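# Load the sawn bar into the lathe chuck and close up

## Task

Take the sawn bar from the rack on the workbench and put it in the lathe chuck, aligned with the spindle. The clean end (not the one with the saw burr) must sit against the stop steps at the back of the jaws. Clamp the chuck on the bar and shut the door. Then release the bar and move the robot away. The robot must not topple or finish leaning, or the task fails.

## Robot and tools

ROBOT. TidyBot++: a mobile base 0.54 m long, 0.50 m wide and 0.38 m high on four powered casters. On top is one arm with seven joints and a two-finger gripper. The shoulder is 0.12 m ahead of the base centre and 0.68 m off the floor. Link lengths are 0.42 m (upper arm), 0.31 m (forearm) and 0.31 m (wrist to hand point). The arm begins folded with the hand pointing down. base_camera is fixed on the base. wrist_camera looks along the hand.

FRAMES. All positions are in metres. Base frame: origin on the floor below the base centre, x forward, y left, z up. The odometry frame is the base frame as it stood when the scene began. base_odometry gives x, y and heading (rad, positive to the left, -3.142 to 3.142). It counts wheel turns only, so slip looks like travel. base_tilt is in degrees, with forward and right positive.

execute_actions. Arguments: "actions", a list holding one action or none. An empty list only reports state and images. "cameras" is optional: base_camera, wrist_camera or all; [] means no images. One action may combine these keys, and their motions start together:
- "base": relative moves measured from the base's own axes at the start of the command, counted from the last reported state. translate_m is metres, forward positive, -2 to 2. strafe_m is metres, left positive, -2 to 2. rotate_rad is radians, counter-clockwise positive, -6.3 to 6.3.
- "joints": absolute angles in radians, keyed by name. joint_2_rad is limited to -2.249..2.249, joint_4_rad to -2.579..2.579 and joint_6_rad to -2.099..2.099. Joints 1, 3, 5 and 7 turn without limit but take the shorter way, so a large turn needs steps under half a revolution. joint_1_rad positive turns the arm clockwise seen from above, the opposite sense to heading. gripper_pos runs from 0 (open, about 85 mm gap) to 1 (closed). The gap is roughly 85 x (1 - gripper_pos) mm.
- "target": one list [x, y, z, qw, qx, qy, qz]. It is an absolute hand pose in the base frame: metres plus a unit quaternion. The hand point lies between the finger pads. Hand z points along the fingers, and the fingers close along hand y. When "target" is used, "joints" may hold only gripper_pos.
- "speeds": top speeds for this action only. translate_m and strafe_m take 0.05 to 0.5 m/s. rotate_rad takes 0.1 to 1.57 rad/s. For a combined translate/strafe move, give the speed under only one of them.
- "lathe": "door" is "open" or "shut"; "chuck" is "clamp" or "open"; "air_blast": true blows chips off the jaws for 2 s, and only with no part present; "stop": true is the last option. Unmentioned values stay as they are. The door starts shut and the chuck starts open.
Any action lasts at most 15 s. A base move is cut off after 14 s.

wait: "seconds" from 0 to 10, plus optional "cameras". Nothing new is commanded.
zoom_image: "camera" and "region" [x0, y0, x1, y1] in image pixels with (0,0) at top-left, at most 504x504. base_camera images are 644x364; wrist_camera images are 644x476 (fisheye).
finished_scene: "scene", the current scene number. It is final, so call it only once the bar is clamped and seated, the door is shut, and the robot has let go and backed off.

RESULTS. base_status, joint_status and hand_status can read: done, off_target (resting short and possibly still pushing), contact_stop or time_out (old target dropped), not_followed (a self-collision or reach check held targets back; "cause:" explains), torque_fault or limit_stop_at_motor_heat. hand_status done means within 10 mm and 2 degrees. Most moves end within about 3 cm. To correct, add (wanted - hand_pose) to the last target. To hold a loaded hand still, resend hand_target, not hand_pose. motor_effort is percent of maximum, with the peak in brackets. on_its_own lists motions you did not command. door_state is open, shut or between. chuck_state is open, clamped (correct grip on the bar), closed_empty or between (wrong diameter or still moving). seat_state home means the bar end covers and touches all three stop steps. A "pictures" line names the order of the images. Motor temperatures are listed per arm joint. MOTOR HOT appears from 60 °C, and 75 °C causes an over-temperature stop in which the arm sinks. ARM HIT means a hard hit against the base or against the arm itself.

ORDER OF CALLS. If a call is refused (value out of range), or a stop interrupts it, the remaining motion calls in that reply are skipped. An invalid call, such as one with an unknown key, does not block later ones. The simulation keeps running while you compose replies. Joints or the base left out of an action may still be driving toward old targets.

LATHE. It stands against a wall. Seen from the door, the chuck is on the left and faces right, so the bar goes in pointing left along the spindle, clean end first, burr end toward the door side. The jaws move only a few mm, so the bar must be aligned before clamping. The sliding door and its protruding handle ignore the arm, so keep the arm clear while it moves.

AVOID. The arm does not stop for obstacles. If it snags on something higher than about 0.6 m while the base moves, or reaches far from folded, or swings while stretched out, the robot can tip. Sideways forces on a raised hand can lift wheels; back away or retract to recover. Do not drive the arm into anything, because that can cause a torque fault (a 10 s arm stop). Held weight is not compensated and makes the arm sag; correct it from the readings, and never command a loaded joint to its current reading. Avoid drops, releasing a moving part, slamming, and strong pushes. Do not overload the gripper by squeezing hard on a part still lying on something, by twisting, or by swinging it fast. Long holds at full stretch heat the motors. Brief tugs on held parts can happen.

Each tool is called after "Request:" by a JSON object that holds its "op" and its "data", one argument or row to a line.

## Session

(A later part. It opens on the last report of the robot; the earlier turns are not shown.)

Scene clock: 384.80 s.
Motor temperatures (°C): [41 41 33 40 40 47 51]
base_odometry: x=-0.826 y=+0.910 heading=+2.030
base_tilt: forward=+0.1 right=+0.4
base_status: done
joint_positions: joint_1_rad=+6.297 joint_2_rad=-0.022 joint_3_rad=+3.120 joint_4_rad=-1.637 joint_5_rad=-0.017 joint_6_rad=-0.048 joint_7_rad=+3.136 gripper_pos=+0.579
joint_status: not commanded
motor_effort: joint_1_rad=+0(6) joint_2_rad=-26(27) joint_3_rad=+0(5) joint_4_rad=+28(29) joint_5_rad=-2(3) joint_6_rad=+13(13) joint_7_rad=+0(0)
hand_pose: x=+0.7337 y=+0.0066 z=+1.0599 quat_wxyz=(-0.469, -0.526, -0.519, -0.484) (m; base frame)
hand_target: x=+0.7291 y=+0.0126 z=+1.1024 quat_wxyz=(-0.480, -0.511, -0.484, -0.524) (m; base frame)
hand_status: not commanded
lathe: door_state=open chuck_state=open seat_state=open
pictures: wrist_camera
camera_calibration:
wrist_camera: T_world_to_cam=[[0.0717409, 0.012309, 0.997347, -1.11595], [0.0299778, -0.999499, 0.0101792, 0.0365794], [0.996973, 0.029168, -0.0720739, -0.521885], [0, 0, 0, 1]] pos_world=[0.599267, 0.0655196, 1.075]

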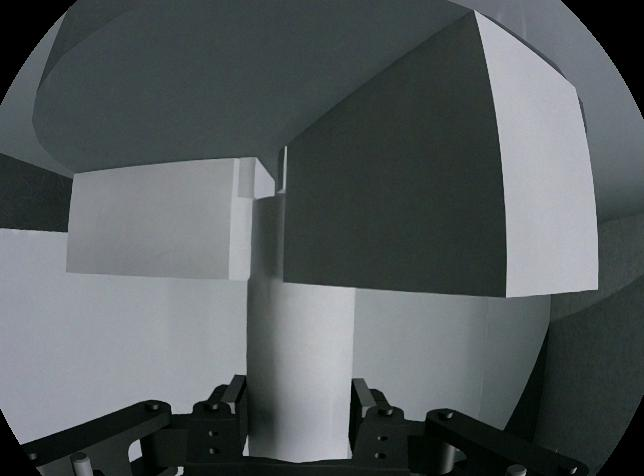

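Request:
{"op": "execute_actions", "data": {
  "actions": [
    {"lathe":{"chuck":"clamp"}}
  ],
  "cameras": ["wrist_camera"]
}}

Request:
{"op": "zoom_image", "data": {
  "camera": "wrist_camera",
  "region": [230, 130, 330, 210]
}}

Scene clock: 387.83 s.
Motor temperatures (°C): [41 41 33 40 40 47 51]
base_odometry: x=-0.826 y=+0.910 heading=+2.030
base_tilt: forward=+0.0 right=+0.5
base_status: not commanded
joint_positions: joint_1_rad=+6.297 joint_2_rad=-0.022 joint_3_rad=+3.120 joint_4_rad=-1.637 joint_5_rad=-0.017 joint_6_rad=-0.046 joint_7_rad=+3.136 gripper_pos=+0.579
joint_status: not commanded
motor_effort: joint_1_rad=+0(0) joint_2_rad=-25(26) joint_3_rad=+0(0) joint_4_rad=+27(29) joint_5_rad=-2(2) joint_6_rad=+12(13) joint_7_rad=+0(0)
hand_pose: x=+0.7337 y=+0.0066 z=+1.0604 quat_wxyz=(-0.470, -0.526, -0.519, -0.484) (m; base frame)
hand_target: x=+0.7291 y=+0.0126 z=+1.1024 quat_wxyz=(-0.480, -0.511, -0.484, -0.524) (m; base frame)
hand_status: not commanded
lathe: door_state=open chuck_state=between seat_state=open
pictures: wrist_camera
camera_calibration:
wrist_camera: T_world_to_cam=[[0.0702245, 0.0121746, 0.997457, -1.11542], [0.0299268, -0.999501, 0.0100926, 0.0366952], [0.997082, 0.029142, -0.0705538, -0.523586], [0, 0, 0, 1]] pos_world=[0.59929, 0.0655151, 1.07527]

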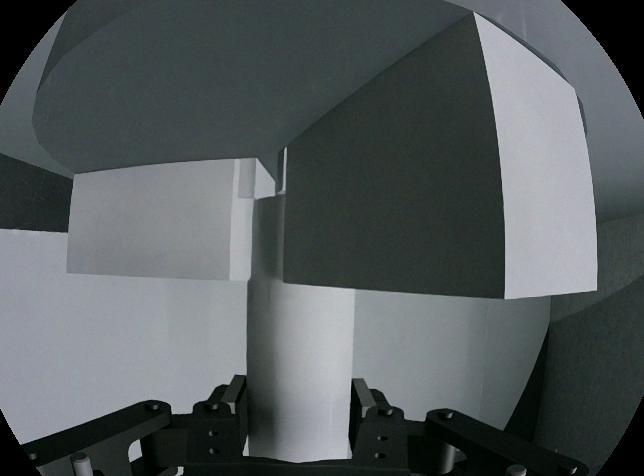

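Scaled by 5.040.

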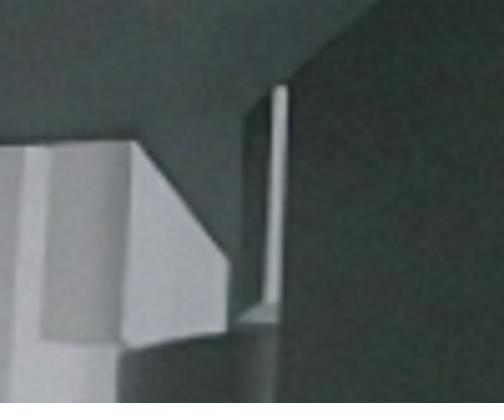

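Request:
{"op": "wait", "data": {
  "seconds": 0.5,
  "cameras": ["wrist_camera"]
}}

Request:
{"op": "zoom_image", "data": {
  "camera": "wrist_camera",
  "region": [230, 130, 330, 210]
}}

Scene clock: 389.00 s.
Motor temperatures (°C): [41 41 33 40 40 47 51]
base_odometry: x=-0.826 y=+0.910 heading=+2.030
base_tilt: forward=+0.1 right=+0.4
base_status: not commanded
joint_positions: joint_1_rad=+6.297 joint_2_rad=-0.020 joint_3_rad=+3.120 joint_4_rad=-1.636 joint_5_rad=-0.010 joint_6_rad=-0.042 joint_7_rad=+3.136 gripper_pos=+0.579
joint_status: not commanded
motor_effort: joint_1_rad=+0(0) joint_2_rad=-25(26) joint_3_rad=+0(0) joint_4_rad=+27(29) joint_5_rad=-4(2) joint_6_rad=+12(13) joint_7_rad=-2(0)
hand_pose: x=+0.7345 y=+0.0066 z=+1.0614 quat_wxyz=(-0.472, -0.523, -0.519, -0.484) (m; base frame)
hand_target: x=+0.7291 y=+0.0126 z=+1.1024 quat_wxyz=(-0.480, -0.511, -0.484, -0.524) (m; base frame)
hand_status: not commanded
wait: 0.50 s; at rest from the start
lathe: door_state=open chuck_state=clamped seat_state=open
pictures: wrist_camera
camera_calibration:
wrist_camera: T_world_to_cam=[[0.0663194, 0.0182051, 0.997632, -1.11382], [0.0302592, -0.99941, 0.016226, 0.0299051], [0.99734, 0.0291115, -0.0668311, -0.528454], [0, 0, 0, 1]] pos_world=[0.600011, 0.0655487, 1.07538]

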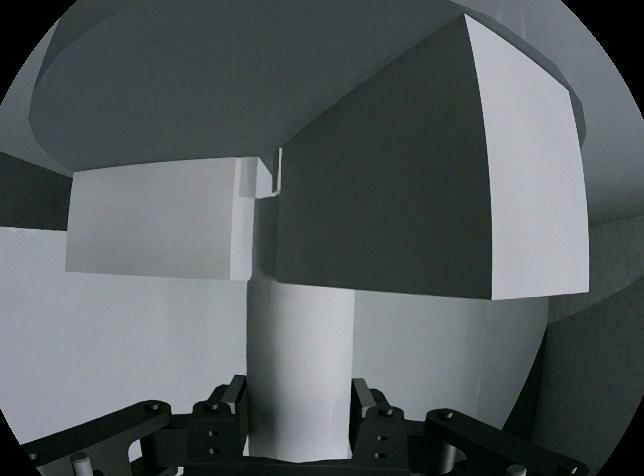

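Scaled by 5.040.

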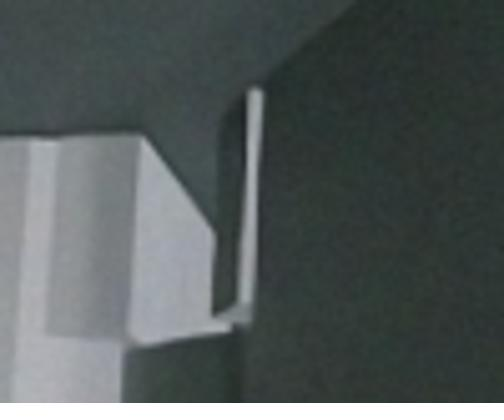

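Request:
{"op": "execute_actions", "data": {
  "actions": [
    {"joints":{"joint_2_rad":-0.034,"joint_4_rad":-1.614,"joint_5_rad":0.007,"joint_6_rad":0.023},"lathe":{"chuck":"open"}}
  ],
  "cameras": ["wrist_camera"]
}}

Request:
{"op": "wait", "data": {
  "seconds": 1.0,
  "cameras": ["wrist_camera"]
}}

Request:
{"op": "zoom_image", "data": {
  "camera": "wrist_camera",
  "region": [230, 130, 330, 210]
}}

Scene clock: 393.03 s.
Motor temperatures (°C): [41 41 33 40 40 47 51]
base_odometry: x=-0.826 y=+0.910 heading=+2.030
base_tilt: forward=+0.1 right=+0.4
base_status: not commanded
joint_positions: joint_1_rad=+6.297 joint_2_rad=-0.020 joint_3_rad=+3.120 joint_4_rad=-1.636 joint_5_rad=-0.010 joint_6_rad=-0.041 joint_7_rad=+3.129 gripper_pos=+0.579
joint_status: all done
motor_effort: joint_1_rad=+0(1) joint_2_rad=-26(27) joint_3_rad=+1(1) joint_4_rad=+29(30) joint_5_rad=-2(4) joint_6_rad=+13(14) joint_7_rad=+0(2)
hand_pose: x=+0.7345 y=+0.0066 z=+1.0611 quat_wxyz=(-0.471, -0.525, -0.518, -0.485) (m; base frame)
hand_target: x=+0.7299 y=+0.0127 z=+1.1037 quat_wxyz=(-0.482, -0.508, -0.485, -0.524) (m; base frame)
hand_status: not commanded
lathe: door_state=open chuck_state=between seat_state=open
pictures: wrist_camera
camera_calibration:
wrist_camera: T_world_to_cam=[[0.0666924, 0.0121803, 0.997699, -1.11386], [0.0297244, -0.999506, 0.0102154, 0.0366742], [0.997331, 0.0289747, -0.0670215, -0.528283], [0, 0, 0, 1]] pos_world=[0.600069, 0.0655301, 1.07551]

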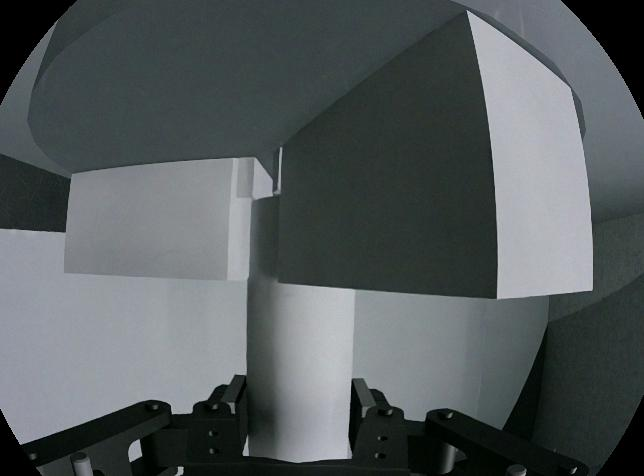

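Scene clock: 394.03 s.
Motor temperatures (°C): [41 41 33 40 40 47 51]
base_odometry: x=-0.826 y=+0.910 heading=+2.030
base_tilt: forward=+0.0 right=+0.5
base_status: not commanded
joint_positions: joint_1_rad=+6.297 joint_2_rad=-0.020 joint_3_rad=+3.120 joint_4_rad=-1.636 joint_5_rad=-0.010 joint_6_rad=-0.041 joint_7_rad=+3.129 gripper_pos=+0.579
joint_status: all done
motor_effort: joint_1_rad=+0(1) joint_2_rad=-26(27) joint_3_rad=+1(1) joint_4_rad=+29(30) joint_5_rad=-2(4) joint_6_rad=+12(14) joint_7_rad=+0(2)
hand_pose: x=+0.7345 y=+0.0066 z=+1.0611 quat_wxyz=(-0.471, -0.525, -0.518, -0.485) (m; base frame)
hand_target: x=+0.7299 y=+0.0127 z=+1.1037 quat_wxyz=(-0.482, -0.508, -0.485, -0.524) (m; base frame)
hand_status: not commanded
wait: 1.00 s; at rest by 0.27 s
lathe: door_state=open chuck_state=open seat_state=open
pictures: wrist_camera
camera_calibration:
wrist_camera: T_world_to_cam=[[0.0666924, 0.0121803, 0.997699, -1.11386], [0.0297244, -0.999506, 0.0102154, 0.0366742], [0.997331, 0.0289747, -0.0670215, -0.528283], [0, 0, 0, 1]] pos_world=[0.600069, 0.0655301, 1.07551]

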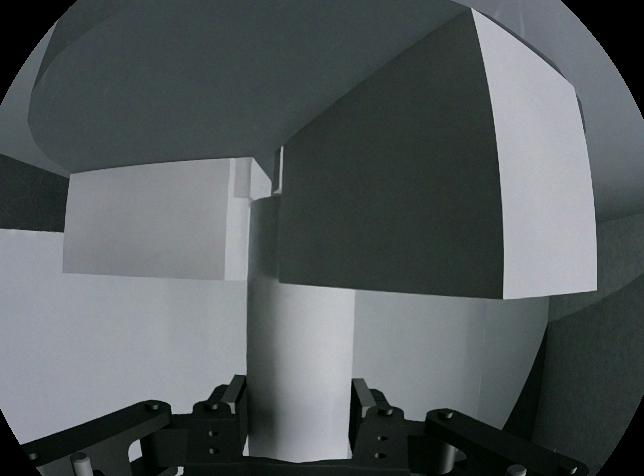

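Scaled by 5.040.

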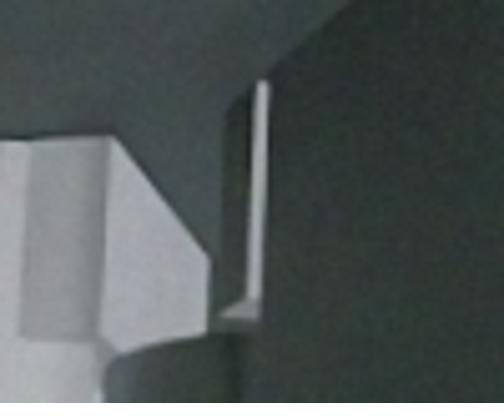

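Request:
{"op": "execute_actions", "data": {
  "actions": [
    {"base":{"strafe_m":0.003},"speeds":{"strafe_m":0.05}}
  ],
  "cameras": ["wrist_camera"]
}}

Request:
{"op": "zoom_image", "data": {
  "camera": "wrist_camera",
  "region": [230, 130, 330, 210]
}}

Scene clock: 395.73 s.
Motor temperatures (°C): [41 41 33 40 40 47 51]
base_odometry: x=-0.829 y=+0.908 heading=+2.030
base_tilt: forward=+0.0 right=+0.5
base_status: done
joint_positions: joint_1_rad=+6.299 joint_2_rad=-0.020 joint_3_rad=+3.122 joint_4_rad=-1.636 joint_5_rad=-0.010 joint_6_rad=-0.041 joint_7_rad=+3.129 gripper_pos=+0.579
joint_status: not commanded
motor_effort: joint_1_rad=-2(6) joint_2_rad=-26(27) joint_3_rad=-1(5) joint_4_rad=+29(29) joint_5_rad=-2(2) joint_6_rad=+13(13) joint_7_rad=-1(1)
hand_pose: x=+0.7346 y=+0.0036 z=+1.0612 quat_wxyz=(-0.472, -0.526, -0.516, -0.484) (m; base frame)
hand_target: x=+0.7299 y=+0.0127 z=+1.1037 quat_wxyz=(-0.482, -0.508, -0.485, -0.524) (m; base frame)
hand_status: not commanded
lathe: door_state=open chuck_state=open seat_state=open
pictures: wrist_camera
camera_calibration:
wrist_camera: T_world_to_cam=[[0.0666888, 0.0118161, 0.997704, -1.11384], [0.024906, -0.999638, 0.0101743, 0.0372744], [0.997463, 0.0241703, -0.066959, -0.528393], [0, 0, 0, 1]] pos_world=[0.600405, 0.0631937, 1.07553]

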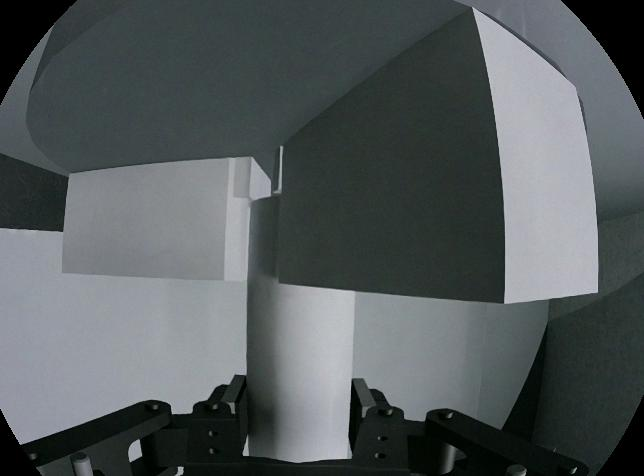

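Scaled by 5.040.

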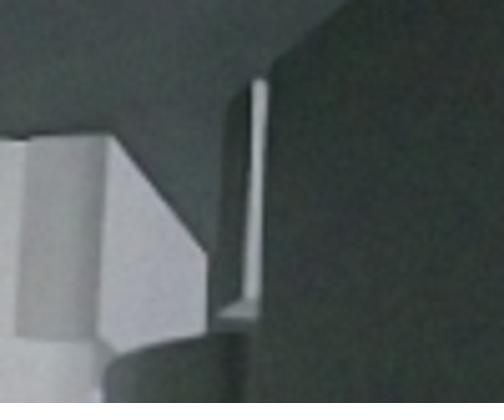

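Request:
{"op": "execute_actions", "data": {
  "actions": [
    {"joints":{"joint_1_rad":6.284,"joint_3_rad":3.107}}
  ],
  "cameras": ["wrist_camera"]
}}

Request:
{"op": "zoom_image", "data": {
  "camera": "wrist_camera",
  "region": [230, 130, 330, 210]
}}

Scene clock: 410.27 s.
Motor temperatures (°C): [41 41 33 40 40 47 51]
base_odometry: x=-0.829 y=+0.908 heading=+2.030
base_tilt: forward=+0.1 right=+0.4
base_status: not commanded
joint_positions: joint_1_rad=+6.299 joint_2_rad=-0.020 joint_3_rad=+3.122 joint_4_rad=-1.636 joint_5_rad=-0.010 joint_6_rad=-0.041 joint_7_rad=+3.129 gripper_pos=+0.579
joint_status: all done
motor_effort: joint_1_rad=-3(3) joint_2_rad=-27(27) joint_3_rad=-2(3) joint_4_rad=+29(29) joint_5_rad=-2(2) joint_6_rad=+13(13) joint_7_rad=-1(1)
hand_pose: x=+0.7346 y=+0.0038 z=+1.0612 quat_wxyz=(-0.472, -0.526, -0.517, -0.484) (m; base frame)
hand_target: x=+0.7295 y=+0.0225 z=+1.1037 quat_wxyz=(-0.478, -0.504, -0.489, -0.527) (m; base frame)
hand_status: not commanded
lathe: door_state=open chuck_state=open seat_state=open
pictures: wrist_camera
camera_calibration:
wrist_camera: T_world_to_cam=[[0.0666861, 0.0118335, 0.997704, -1.11384], [0.025141, -0.999632, 0.010176, 0.0372453], [0.997457, 0.0244047, -0.0669591, -0.528391], [0, 0, 0, 1]] pos_world=[0.600389, 0.0633075, 1.07553]

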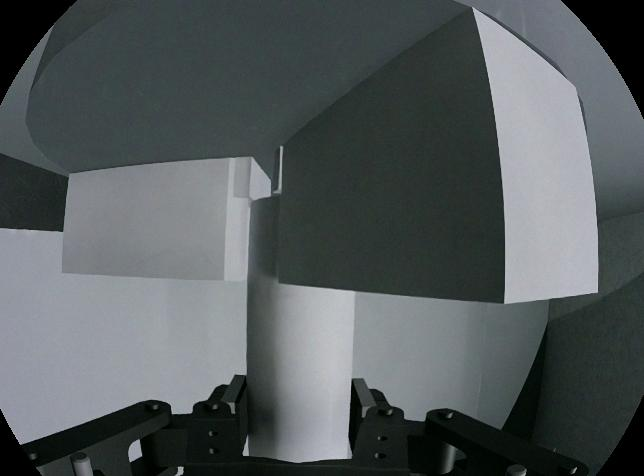

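Scaled by 5.040.

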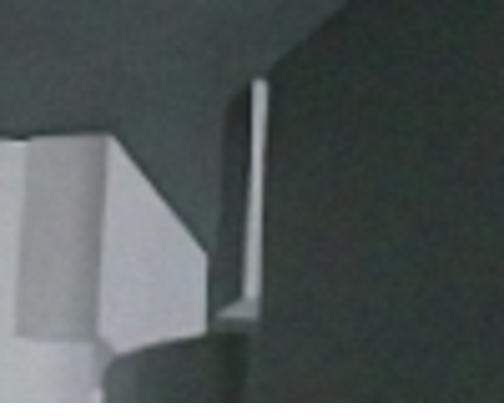

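Request:
{"op": "execute_actions", "data": {
  "actions": [
    {"lathe":{"chuck":"clamp"}}
  ],
  "cameras": []
}}

Request:
{"op": "wait", "data": {
  "seconds": 0.6,
  "cameras": ["wrist_camera"]
}}

Request:
{"op": "zoom_image", "data": {
  "camera": "wrist_camera",
  "region": [230, 130, 330, 210]
}}

Scene clock: 411.43 s.
Motor temperatures (°C): [41 41 33 40 40 47 51]
base_odometry: x=-0.829 y=+0.908 heading=+2.030
base_tilt: forward=+0.0 right=+0.4
base_status: not commanded
joint_positions: joint_1_rad=+6.299 joint_2_rad=-0.020 joint_3_rad=+3.122 joint_4_rad=-1.636 joint_5_rad=-0.010 joint_6_rad=-0.041 joint_7_rad=+3.129 gripper_pos=+0.579
joint_status: not commanded
motor_effort: joint_1_rad=-3(3) joint_2_rad=-26(26) joint_3_rad=-2(2) joint_4_rad=+28(28) joint_5_rad=-2(2) joint_6_rad=+13(13) joint_7_rad=+0(1)
hand_pose: x=+0.7346 y=+0.0038 z=+1.0612 quat_wxyz=(-0.472, -0.526, -0.517, -0.484) (m; base frame)
hand_target: x=+0.7295 y=+0.0225 z=+1.1037 quat_wxyz=(-0.478, -0.504, -0.489, -0.527) (m; base frame)
hand_status: not commanded
lathe: door_state=open chuck_state=between seat_state=open
pictures: none
No camera images: "cameras" was empty.

Scene clock: 412.03 s.
Motor temperatures (°C): [41 41 33 40 40 47 51]
base_odometry: x=-0.829 y=+0.908 heading=+2.030
base_tilt: forward=+0.0 right=+0.4
base_status: not commanded
joint_positions: joint_1_rad=+6.299 joint_2_rad=-0.020 joint_3_rad=+3.122 joint_4_rad=-1.637 joint_5_rad=-0.004 joint_6_rad=-0.040 joint_7_rad=+3.129 gripper_pos=+0.579
joint_status: not commanded
motor_effort: joint_1_rad=-1(3) joint_2_rad=-23(26) joint_3_rad=-1(2) joint_4_rad=+28(28) joint_5_rad=-4(2) joint_6_rad=+13(13) joint_7_rad=-2(1)
hand_pose: x=+0.7345 y=+0.0039 z=+1.0614 quat_wxyz=(-0.473, -0.524, -0.518, -0.483) (m; base frame)
hand_target: x=+0.7295 y=+0.0225 z=+1.1037 quat_wxyz=(-0.478, -0.504, -0.489, -0.527) (m; base frame)
hand_status: not commanded
wait: 0.60 s; no rest
lathe: door_state=open chuck_state=clamped seat_state=home
pictures: wrist_camera
camera_calibration:
wrist_camera: T_world_to_cam=[[0.0656131, 0.0177599, 0.997687, -1.11329], [0.025711, -0.99954, 0.016102, 0.0306591], [0.997514, 0.024595, -0.0660395, -0.529333], [0, 0, 0, 1]] pos_world=[0.600274, 0.0634357, 1.07526]

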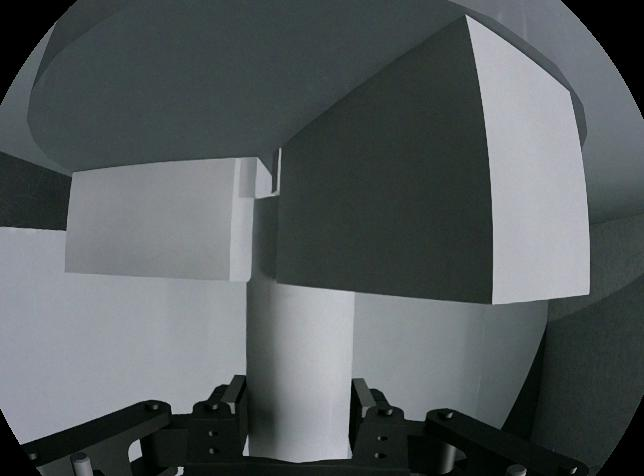

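Scaled by 5.040.

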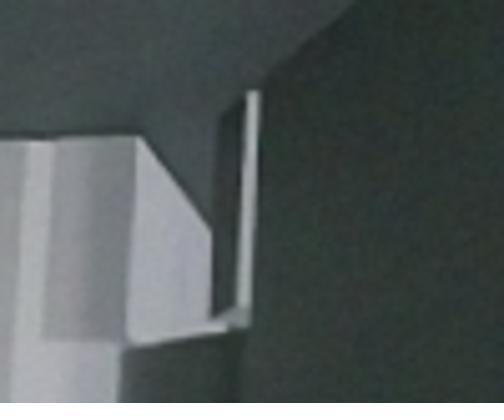

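Request:
{"op": "execute_actions", "data": {
  "actions": [
    {"joints":{"joint_1_rad":6.295,"joint_3_rad":3.118}}
  ],
  "cameras": []
}}

Request:
{"op": "execute_actions", "data": {
  "actions": [
    {"joints":{"gripper_pos":0.0}}
  ],
  "cameras": ["wrist_camera"]
}}

Scene clock: 414.13 s.
Motor temperatures (°C): [41 41 33 40 40 47 51]
base_odometry: x=-0.829 y=+0.908 heading=+2.030
base_tilt: forward=+0.0 right=+0.5
base_status: not commanded
joint_positions: joint_1_rad=+6.299 joint_2_rad=-0.020 joint_3_rad=+3.122 joint_4_rad=-1.637 joint_5_rad=-0.004 joint_6_rad=-0.040 joint_7_rad=+3.129 gripper_pos=+0.579
joint_status: all done
motor_effort: joint_1_rad=+0(2) joint_2_rad=-24(24) joint_3_rad=+0(1) joint_4_rad=+29(29) joint_5_rad=-4(4) joint_6_rad=+13(13) joint_7_rad=-2(2)
hand_pose: x=+0.7345 y=+0.0037 z=+1.0614 quat_wxyz=(-0.473, -0.524, -0.518, -0.483) (m; base frame)
hand_target: x=+0.7300 y=+0.0089 z=+1.1037 quat_wxyz=(-0.484, -0.509, -0.484, -0.522) (m; base frame)
hand_status: not commanded
lathe: door_state=open chuck_state=clamped seat_state=home
pictures: none
No camera images: "cameras" was empty.

Scene clock: 415.23 s.
Motor temperatures (°C): [41 41 33 40 40 47 51]
base_odometry: x=-0.829 y=+0.908 heading=+2.030
base_tilt: forward=+0.0 right=+0.4
base_status: not commanded
joint_positions: joint_1_rad=+6.299 joint_2_rad=-0.024 joint_3_rad=+3.122 joint_4_rad=-1.619 joint_5_rad=-0.004 joint_6_rad=-0.016 joint_7_rad=+3.125 gripper_pos=+0.000
joint_status: all done
motor_effort: joint_1_rad=+0(1) joint_2_rad=-20(28) joint_3_rad=+0(1) joint_4_rad=+23(29) joint_5_rad=-2(4) joint_6_rad=+9(13) joint_7_rad=+0(2)
hand_pose: x=+0.7339 y=+0.0037 z=+1.0828 quat_wxyz=(-0.484, -0.514, -0.505, -0.496) (m; base frame)
hand_target: x=+0.7300 y=+0.0089 z=+1.1037 quat_wxyz=(-0.484, -0.509, -0.484, -0.522) (m; base frame)
hand_status: not commanded
lathe: door_state=open chuck_state=clamped seat_state=home
pictures: wrist_camera
camera_calibration:
wrist_camera: T_world_to_cam=[[0.0192507, 0.0128509, 0.999732, -1.10278], [0.0244048, -0.999626, 0.0123796, 0.0351641], [0.999517, 0.02416, -0.0195571, -0.579074], [0, 0, 0, 1]] pos_world=[0.599165, 0.0633131, 1.09073]

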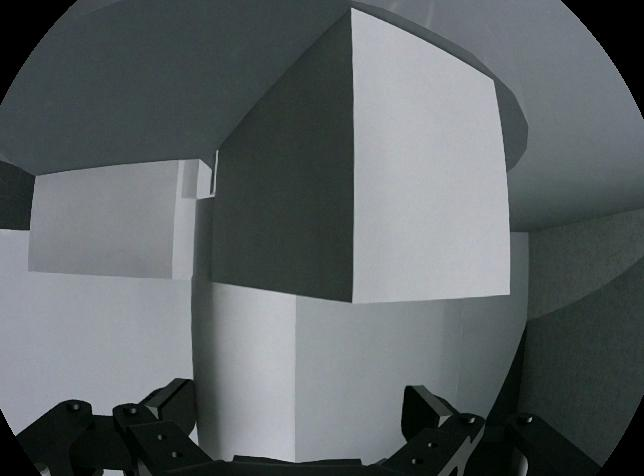

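Request:
{"op": "execute_actions", "data": {
  "actions": [
    {"joints":{"joint_2_rad":-0.030,"joint_4_rad":-1.632,"joint_6_rad":-0.001}}
  ],
  "cameras": ["wrist_camera"]
}}

Scene clock: 416.83 s.
Motor temperatures (°C): [41 41 33 40 40 47 51]
base_odometry: x=-0.829 y=+0.908 heading=+2.030
base_tilt: forward=+0.0 right=+0.4
base_status: not commanded
joint_positions: joint_1_rad=+6.299 joint_2_rad=-0.024 joint_3_rad=+3.122 joint_4_rad=-1.626 joint_5_rad=-0.004 joint_6_rad=-0.016 joint_7_rad=+3.125 gripper_pos=+0.000
joint_status: all done
motor_effort: joint_1_rad=+0(0) joint_2_rad=-21(21) joint_3_rad=+0(1) joint_4_rad=+23(24) joint_5_rad=-2(2) joint_6_rad=+9(9) joint_7_rad=+0(0)
hand_pose: x=+0.7337 y=+0.0037 z=+1.0779 quat_wxyz=(-0.482, -0.516, -0.507, -0.494) (m; base frame)
hand_target: x=+0.7314 y=+0.0088 z=+1.0825 quat_wxyz=(-0.473, -0.521, -0.495, -0.510) (m; base frame)
hand_status: not commanded
lathe: door_state=open chuck_state=clamped seat_state=home
pictures: wrist_camera
camera_calibration:
wrist_camera: T_world_to_cam=[[0.0270358, 0.0128783, 0.999552, -1.10343], [0.0244969, -0.999625, 0.0122167, 0.0353337], [0.999334, 0.0241557, -0.0273411, -0.570473], [0, 0, 0, 1]] pos_world=[0.599059, 0.063311, 1.08691]

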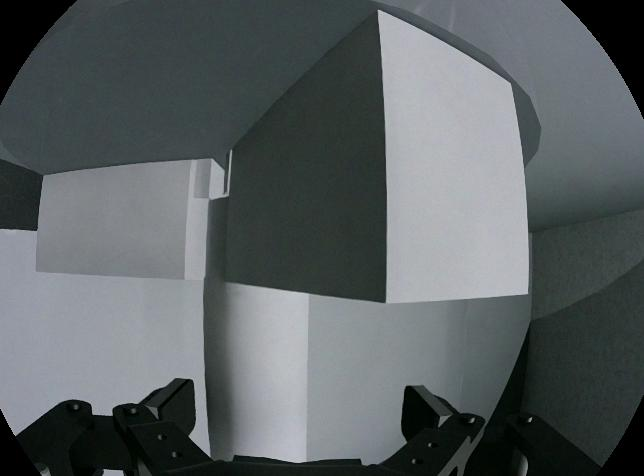

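Request:
{"op": "execute_actions", "data": {
  "actions": [
    {"joints":{"joint_2_rad":-0.030,"joint_4_rad":-1.645,"joint_6_rad":-0.02}}
  ],
  "cameras": ["wrist_camera"]
}}

Scene clock: 418.03 s.
Motor temperatures (°C): [41 41 33 40 40 47 51]
base_odometry: x=-0.829 y=+0.908 heading=+2.030
base_tilt: forward=+0.0 right=+0.5
base_status: not commanded
joint_positions: joint_1_rad=+6.299 joint_2_rad=-0.024 joint_3_rad=+3.122 joint_4_rad=-1.635 joint_5_rad=-0.004 joint_6_rad=-0.016 joint_7_rad=+3.125 gripper_pos=+0.000
joint_status: all done
motor_effort: joint_1_rad=+0(0) joint_2_rad=-21(22) joint_3_rad=+0(1) joint_4_rad=+22(24) joint_5_rad=-2(2) joint_6_rad=+9(9) joint_7_rad=+0(0)
hand_pose: x=+0.7334 y=+0.0037 z=+1.0723 quat_wxyz=(-0.480, -0.518, -0.510, -0.492) (m; base frame)
hand_target: x=+0.7307 y=+0.0088 z=+1.0685 quat_wxyz=(-0.465, -0.529, -0.502, -0.502) (m; base frame)
hand_status: not commanded
lathe: door_state=open chuck_state=clamped seat_state=home
pictures: wrist_camera
camera_calibration:
wrist_camera: T_world_to_cam=[[0.0361743, 0.0129104, 0.999262, -1.10414], [0.0246039, -0.999625, 0.0120244, 0.0355334], [0.999043, 0.0241508, -0.0364784, -0.560368], [0, 0, 0, 1]] pos_world=[0.598899, 0.0633084, 1.08246]

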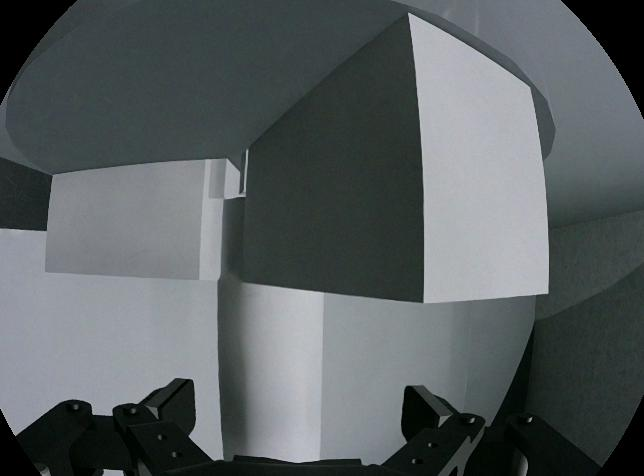

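Request:
{"op": "execute_actions", "data": {
  "actions": [
    {"base":{"translate_m":-0.15},"speeds":{"translate_m":0.15}}
  ],
  "cameras": ["wrist_camera"]
}}

Request:
{"op": "execute_actions", "data": {
  "actions": [
    {"base":{"translate_m":-0.42}}
  ]
}}

Scene clock: 421.70 s.
Motor temperatures (°C): [41 41 33 40 40 47 51]
base_odometry: x=-0.762 y=+0.774 heading=+2.030
base_tilt: forward=+0.0 right=+0.5
base_status: done
joint_positions: joint_1_rad=+6.299 joint_2_rad=-0.029 joint_3_rad=+3.122 joint_4_rad=-1.636 joint_5_rad=-0.004 joint_6_rad=-0.016 joint_7_rad=+3.125 gripper_pos=+0.000
joint_status: not commanded
motor_effort: joint_1_rad=+0(0) joint_2_rad=-20(25) joint_3_rad=+0(1) joint_4_rad=+23(24) joint_5_rad=-2(2) joint_6_rad=+8(9) joint_7_rad=+0(0)
hand_pose: x=+0.7317 y=+0.0038 z=+1.0748 quat_wxyz=(-0.481, -0.517, -0.509, -0.493) (m; base frame)
hand_target: x=+0.7307 y=+0.0088 z=+1.0685 quat_wxyz=(-0.465, -0.529, -0.502, -0.502) (m; base frame)
hand_status: not commanded
lathe: door_state=open chuck_state=clamped seat_state=home
pictures: wrist_camera
camera_calibration:
wrist_camera: T_world_to_cam=[[0.0320046, 0.0129819, 0.999403, -1.10374], [0.0245533, -0.999624, 0.0121984, 0.0354232], [0.999186, 0.0241482, -0.0323113, -0.563115], [0, 0, 0, 1]] pos_world=[0.597111, 0.0633366, 1.08445]

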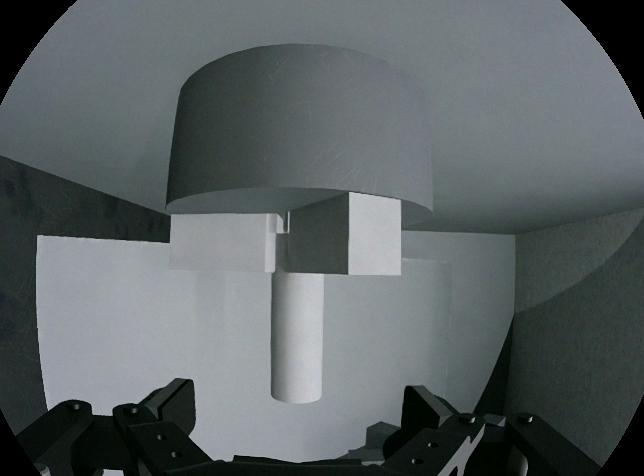

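Scene clock: 423.80 s.
Motor temperatures (°C): [41 41 33 40 40 47 51]
base_odometry: x=-0.576 y=+0.397 heading=+2.030
base_tilt: forward=+0.1 right=+0.4
base_status: done
joint_positions: joint_1_rad=+6.299 joint_2_rad=-0.036 joint_3_rad=+3.122 joint_4_rad=-1.636 joint_5_rad=-0.004 joint_6_rad=-0.016 joint_7_rad=+3.125 gripper_pos=+0.000
joint_status: not commanded
motor_effort: joint_1_rad=+0(1) joint_2_rad=-20(24) joint_3_rad=+0(1) joint_4_rad=+23(24) joint_5_rad=-2(2) joint_6_rad=+9(9) joint_7_rad=+0(0)
hand_pose: x=+0.7286 y=+0.0038 z=+1.0792 quat_wxyz=(-0.483, -0.515, -0.507, -0.494) (m; base frame)
hand_target: x=+0.7307 y=+0.0088 z=+1.0685 quat_wxyz=(-0.465, -0.529, -0.502, -0.502) (m; base frame)
hand_status: not commanded
lathe: door_state=open chuck_state=clamped seat_state=home
pictures: base_camera, wrist_camera
camera_calibration:
wrist_camera: T_world_to_cam=[[0.0248677, 0.0131062, 0.999605, -1.10301], [0.0244648, -0.999623, 0.0124978, 0.0352347], [0.999391, 0.0241443, -0.025179, -0.567768], [0, 0, 0, 1]] pos_world=[0.59399, 0.0633859, 1.08784]

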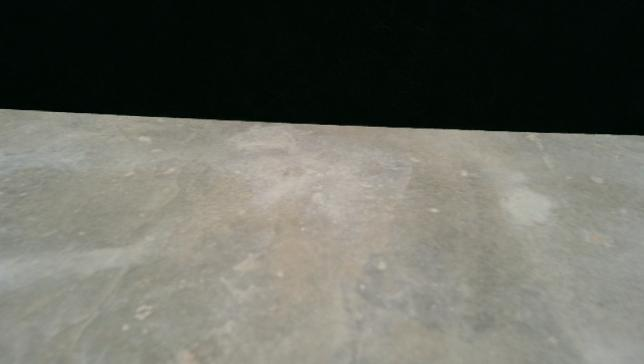

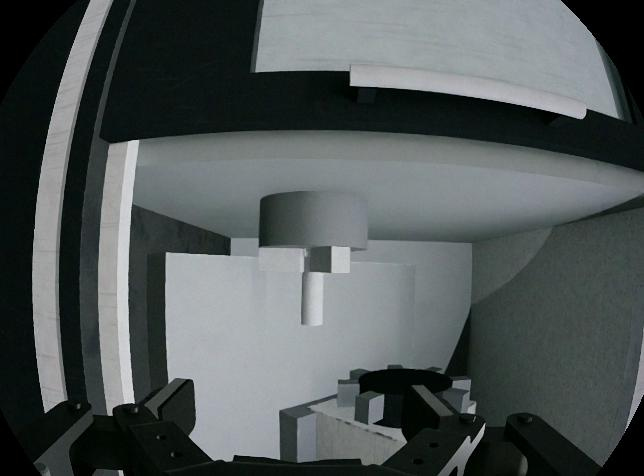

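Request:
{"op": "execute_actions", "data": {
  "actions": [
    {"base":{"translate_m":-0.12},"lathe":{"door":"shut"}}
  ],
  "cameras": ["wrist_camera"]
}}

Request:
{"op": "wait", "data": {
  "seconds": 3,
  "cameras": ["wrist_camera"]
}}

Scene clock: 426.33 s.
Motor temperatures (°C): [41 41 33 40 40 47 51]
base_odometry: x=-0.523 y=+0.289 heading=+2.030
base_tilt: forward=+0.0 right=+0.4
base_status: done
joint_positions: joint_1_rad=+6.299 joint_2_rad=-0.040 joint_3_rad=+3.122 joint_4_rad=-1.636 joint_5_rad=-0.004 joint_6_rad=-0.016 joint_7_rad=+3.125 gripper_pos=+0.000
joint_status: not commanded
motor_effort: joint_1_rad=+0(1) joint_2_rad=-20(24) joint_3_rad=+1(1) joint_4_rad=+23(24) joint_5_rad=-2(2) joint_6_rad=+9(9) joint_7_rad=+0(0)
hand_pose: x=+0.7273 y=+0.0038 z=+1.0811 quat_wxyz=(-0.484, -0.515, -0.506, -0.495) (m; base frame)
hand_target: x=+0.7307 y=+0.0088 z=+1.0685 quat_wxyz=(-0.465, -0.529, -0.502, -0.502) (m; base frame)
hand_status: not commanded
lathe: door_state=between chuck_state=clamped seat_state=home
pictures: wrist_camera
camera_calibration:
wrist_camera: T_world_to_cam=[[0.0217541, 0.0131602, 0.999677, -1.10268], [0.0244254, -0.999622, 0.012628, 0.0351527], [0.999465, 0.0241428, -0.0220673, -0.569799], [0, 0, 0, 1]] pos_world=[0.592624, 0.0634075, 1.08931]

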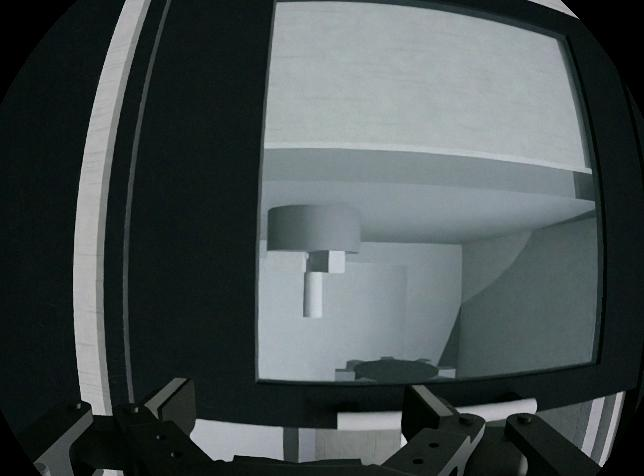

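Scene clock: 429.33 s.
Motor temperatures (°C): [41 41 33 40 40 47 51]
base_odometry: x=-0.523 y=+0.289 heading=+2.030
base_tilt: forward=+0.0 right=+0.5
base_status: done
joint_positions: joint_1_rad=+6.299 joint_2_rad=-0.040 joint_3_rad=+3.122 joint_4_rad=-1.636 joint_5_rad=-0.004 joint_6_rad=-0.016 joint_7_rad=+3.125 gripper_pos=+0.000
joint_status: not commanded
motor_effort: joint_1_rad=+0(1) joint_2_rad=-20(24) joint_3_rad=+1(1) joint_4_rad=+23(24) joint_5_rad=-2(2) joint_6_rad=+9(9) joint_7_rad=+0(0)
hand_pose: x=+0.7273 y=+0.0038 z=+1.0811 quat_wxyz=(-0.484, -0.515, -0.506, -0.495) (m; base frame)
hand_target: x=+0.7307 y=+0.0088 z=+1.0685 quat_wxyz=(-0.465, -0.529, -0.502, -0.502) (m; base frame)
hand_status: not commanded
wait: 3.00 s; at rest by 0.27 s
lathe: door_state=shut chuck_state=clamped seat_state=home
pictures: wrist_camera
camera_calibration:
wrist_camera: T_world_to_cam=[[0.0217541, 0.0131602, 0.999677, -1.10268], [0.0244254, -0.999622, 0.012628, 0.0351527], [0.999465, 0.0241428, -0.0220673, -0.569799], [0, 0, 0, 1]] pos_world=[0.592624, 0.0634075, 1.08931]

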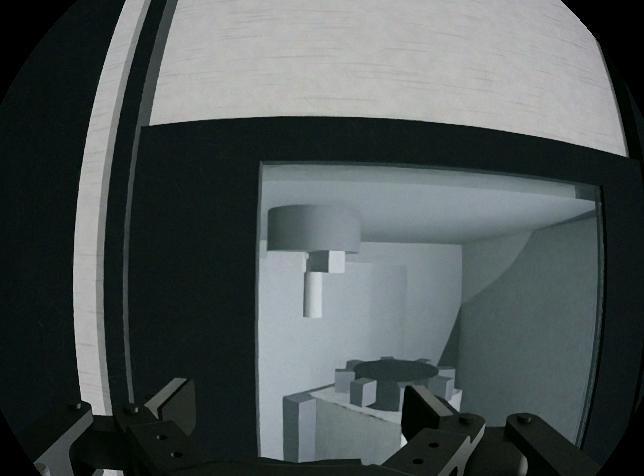

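Request:
{"op": "finished_scene", "data": {
  "scene": 1
}}

The scene is finished: the task was done.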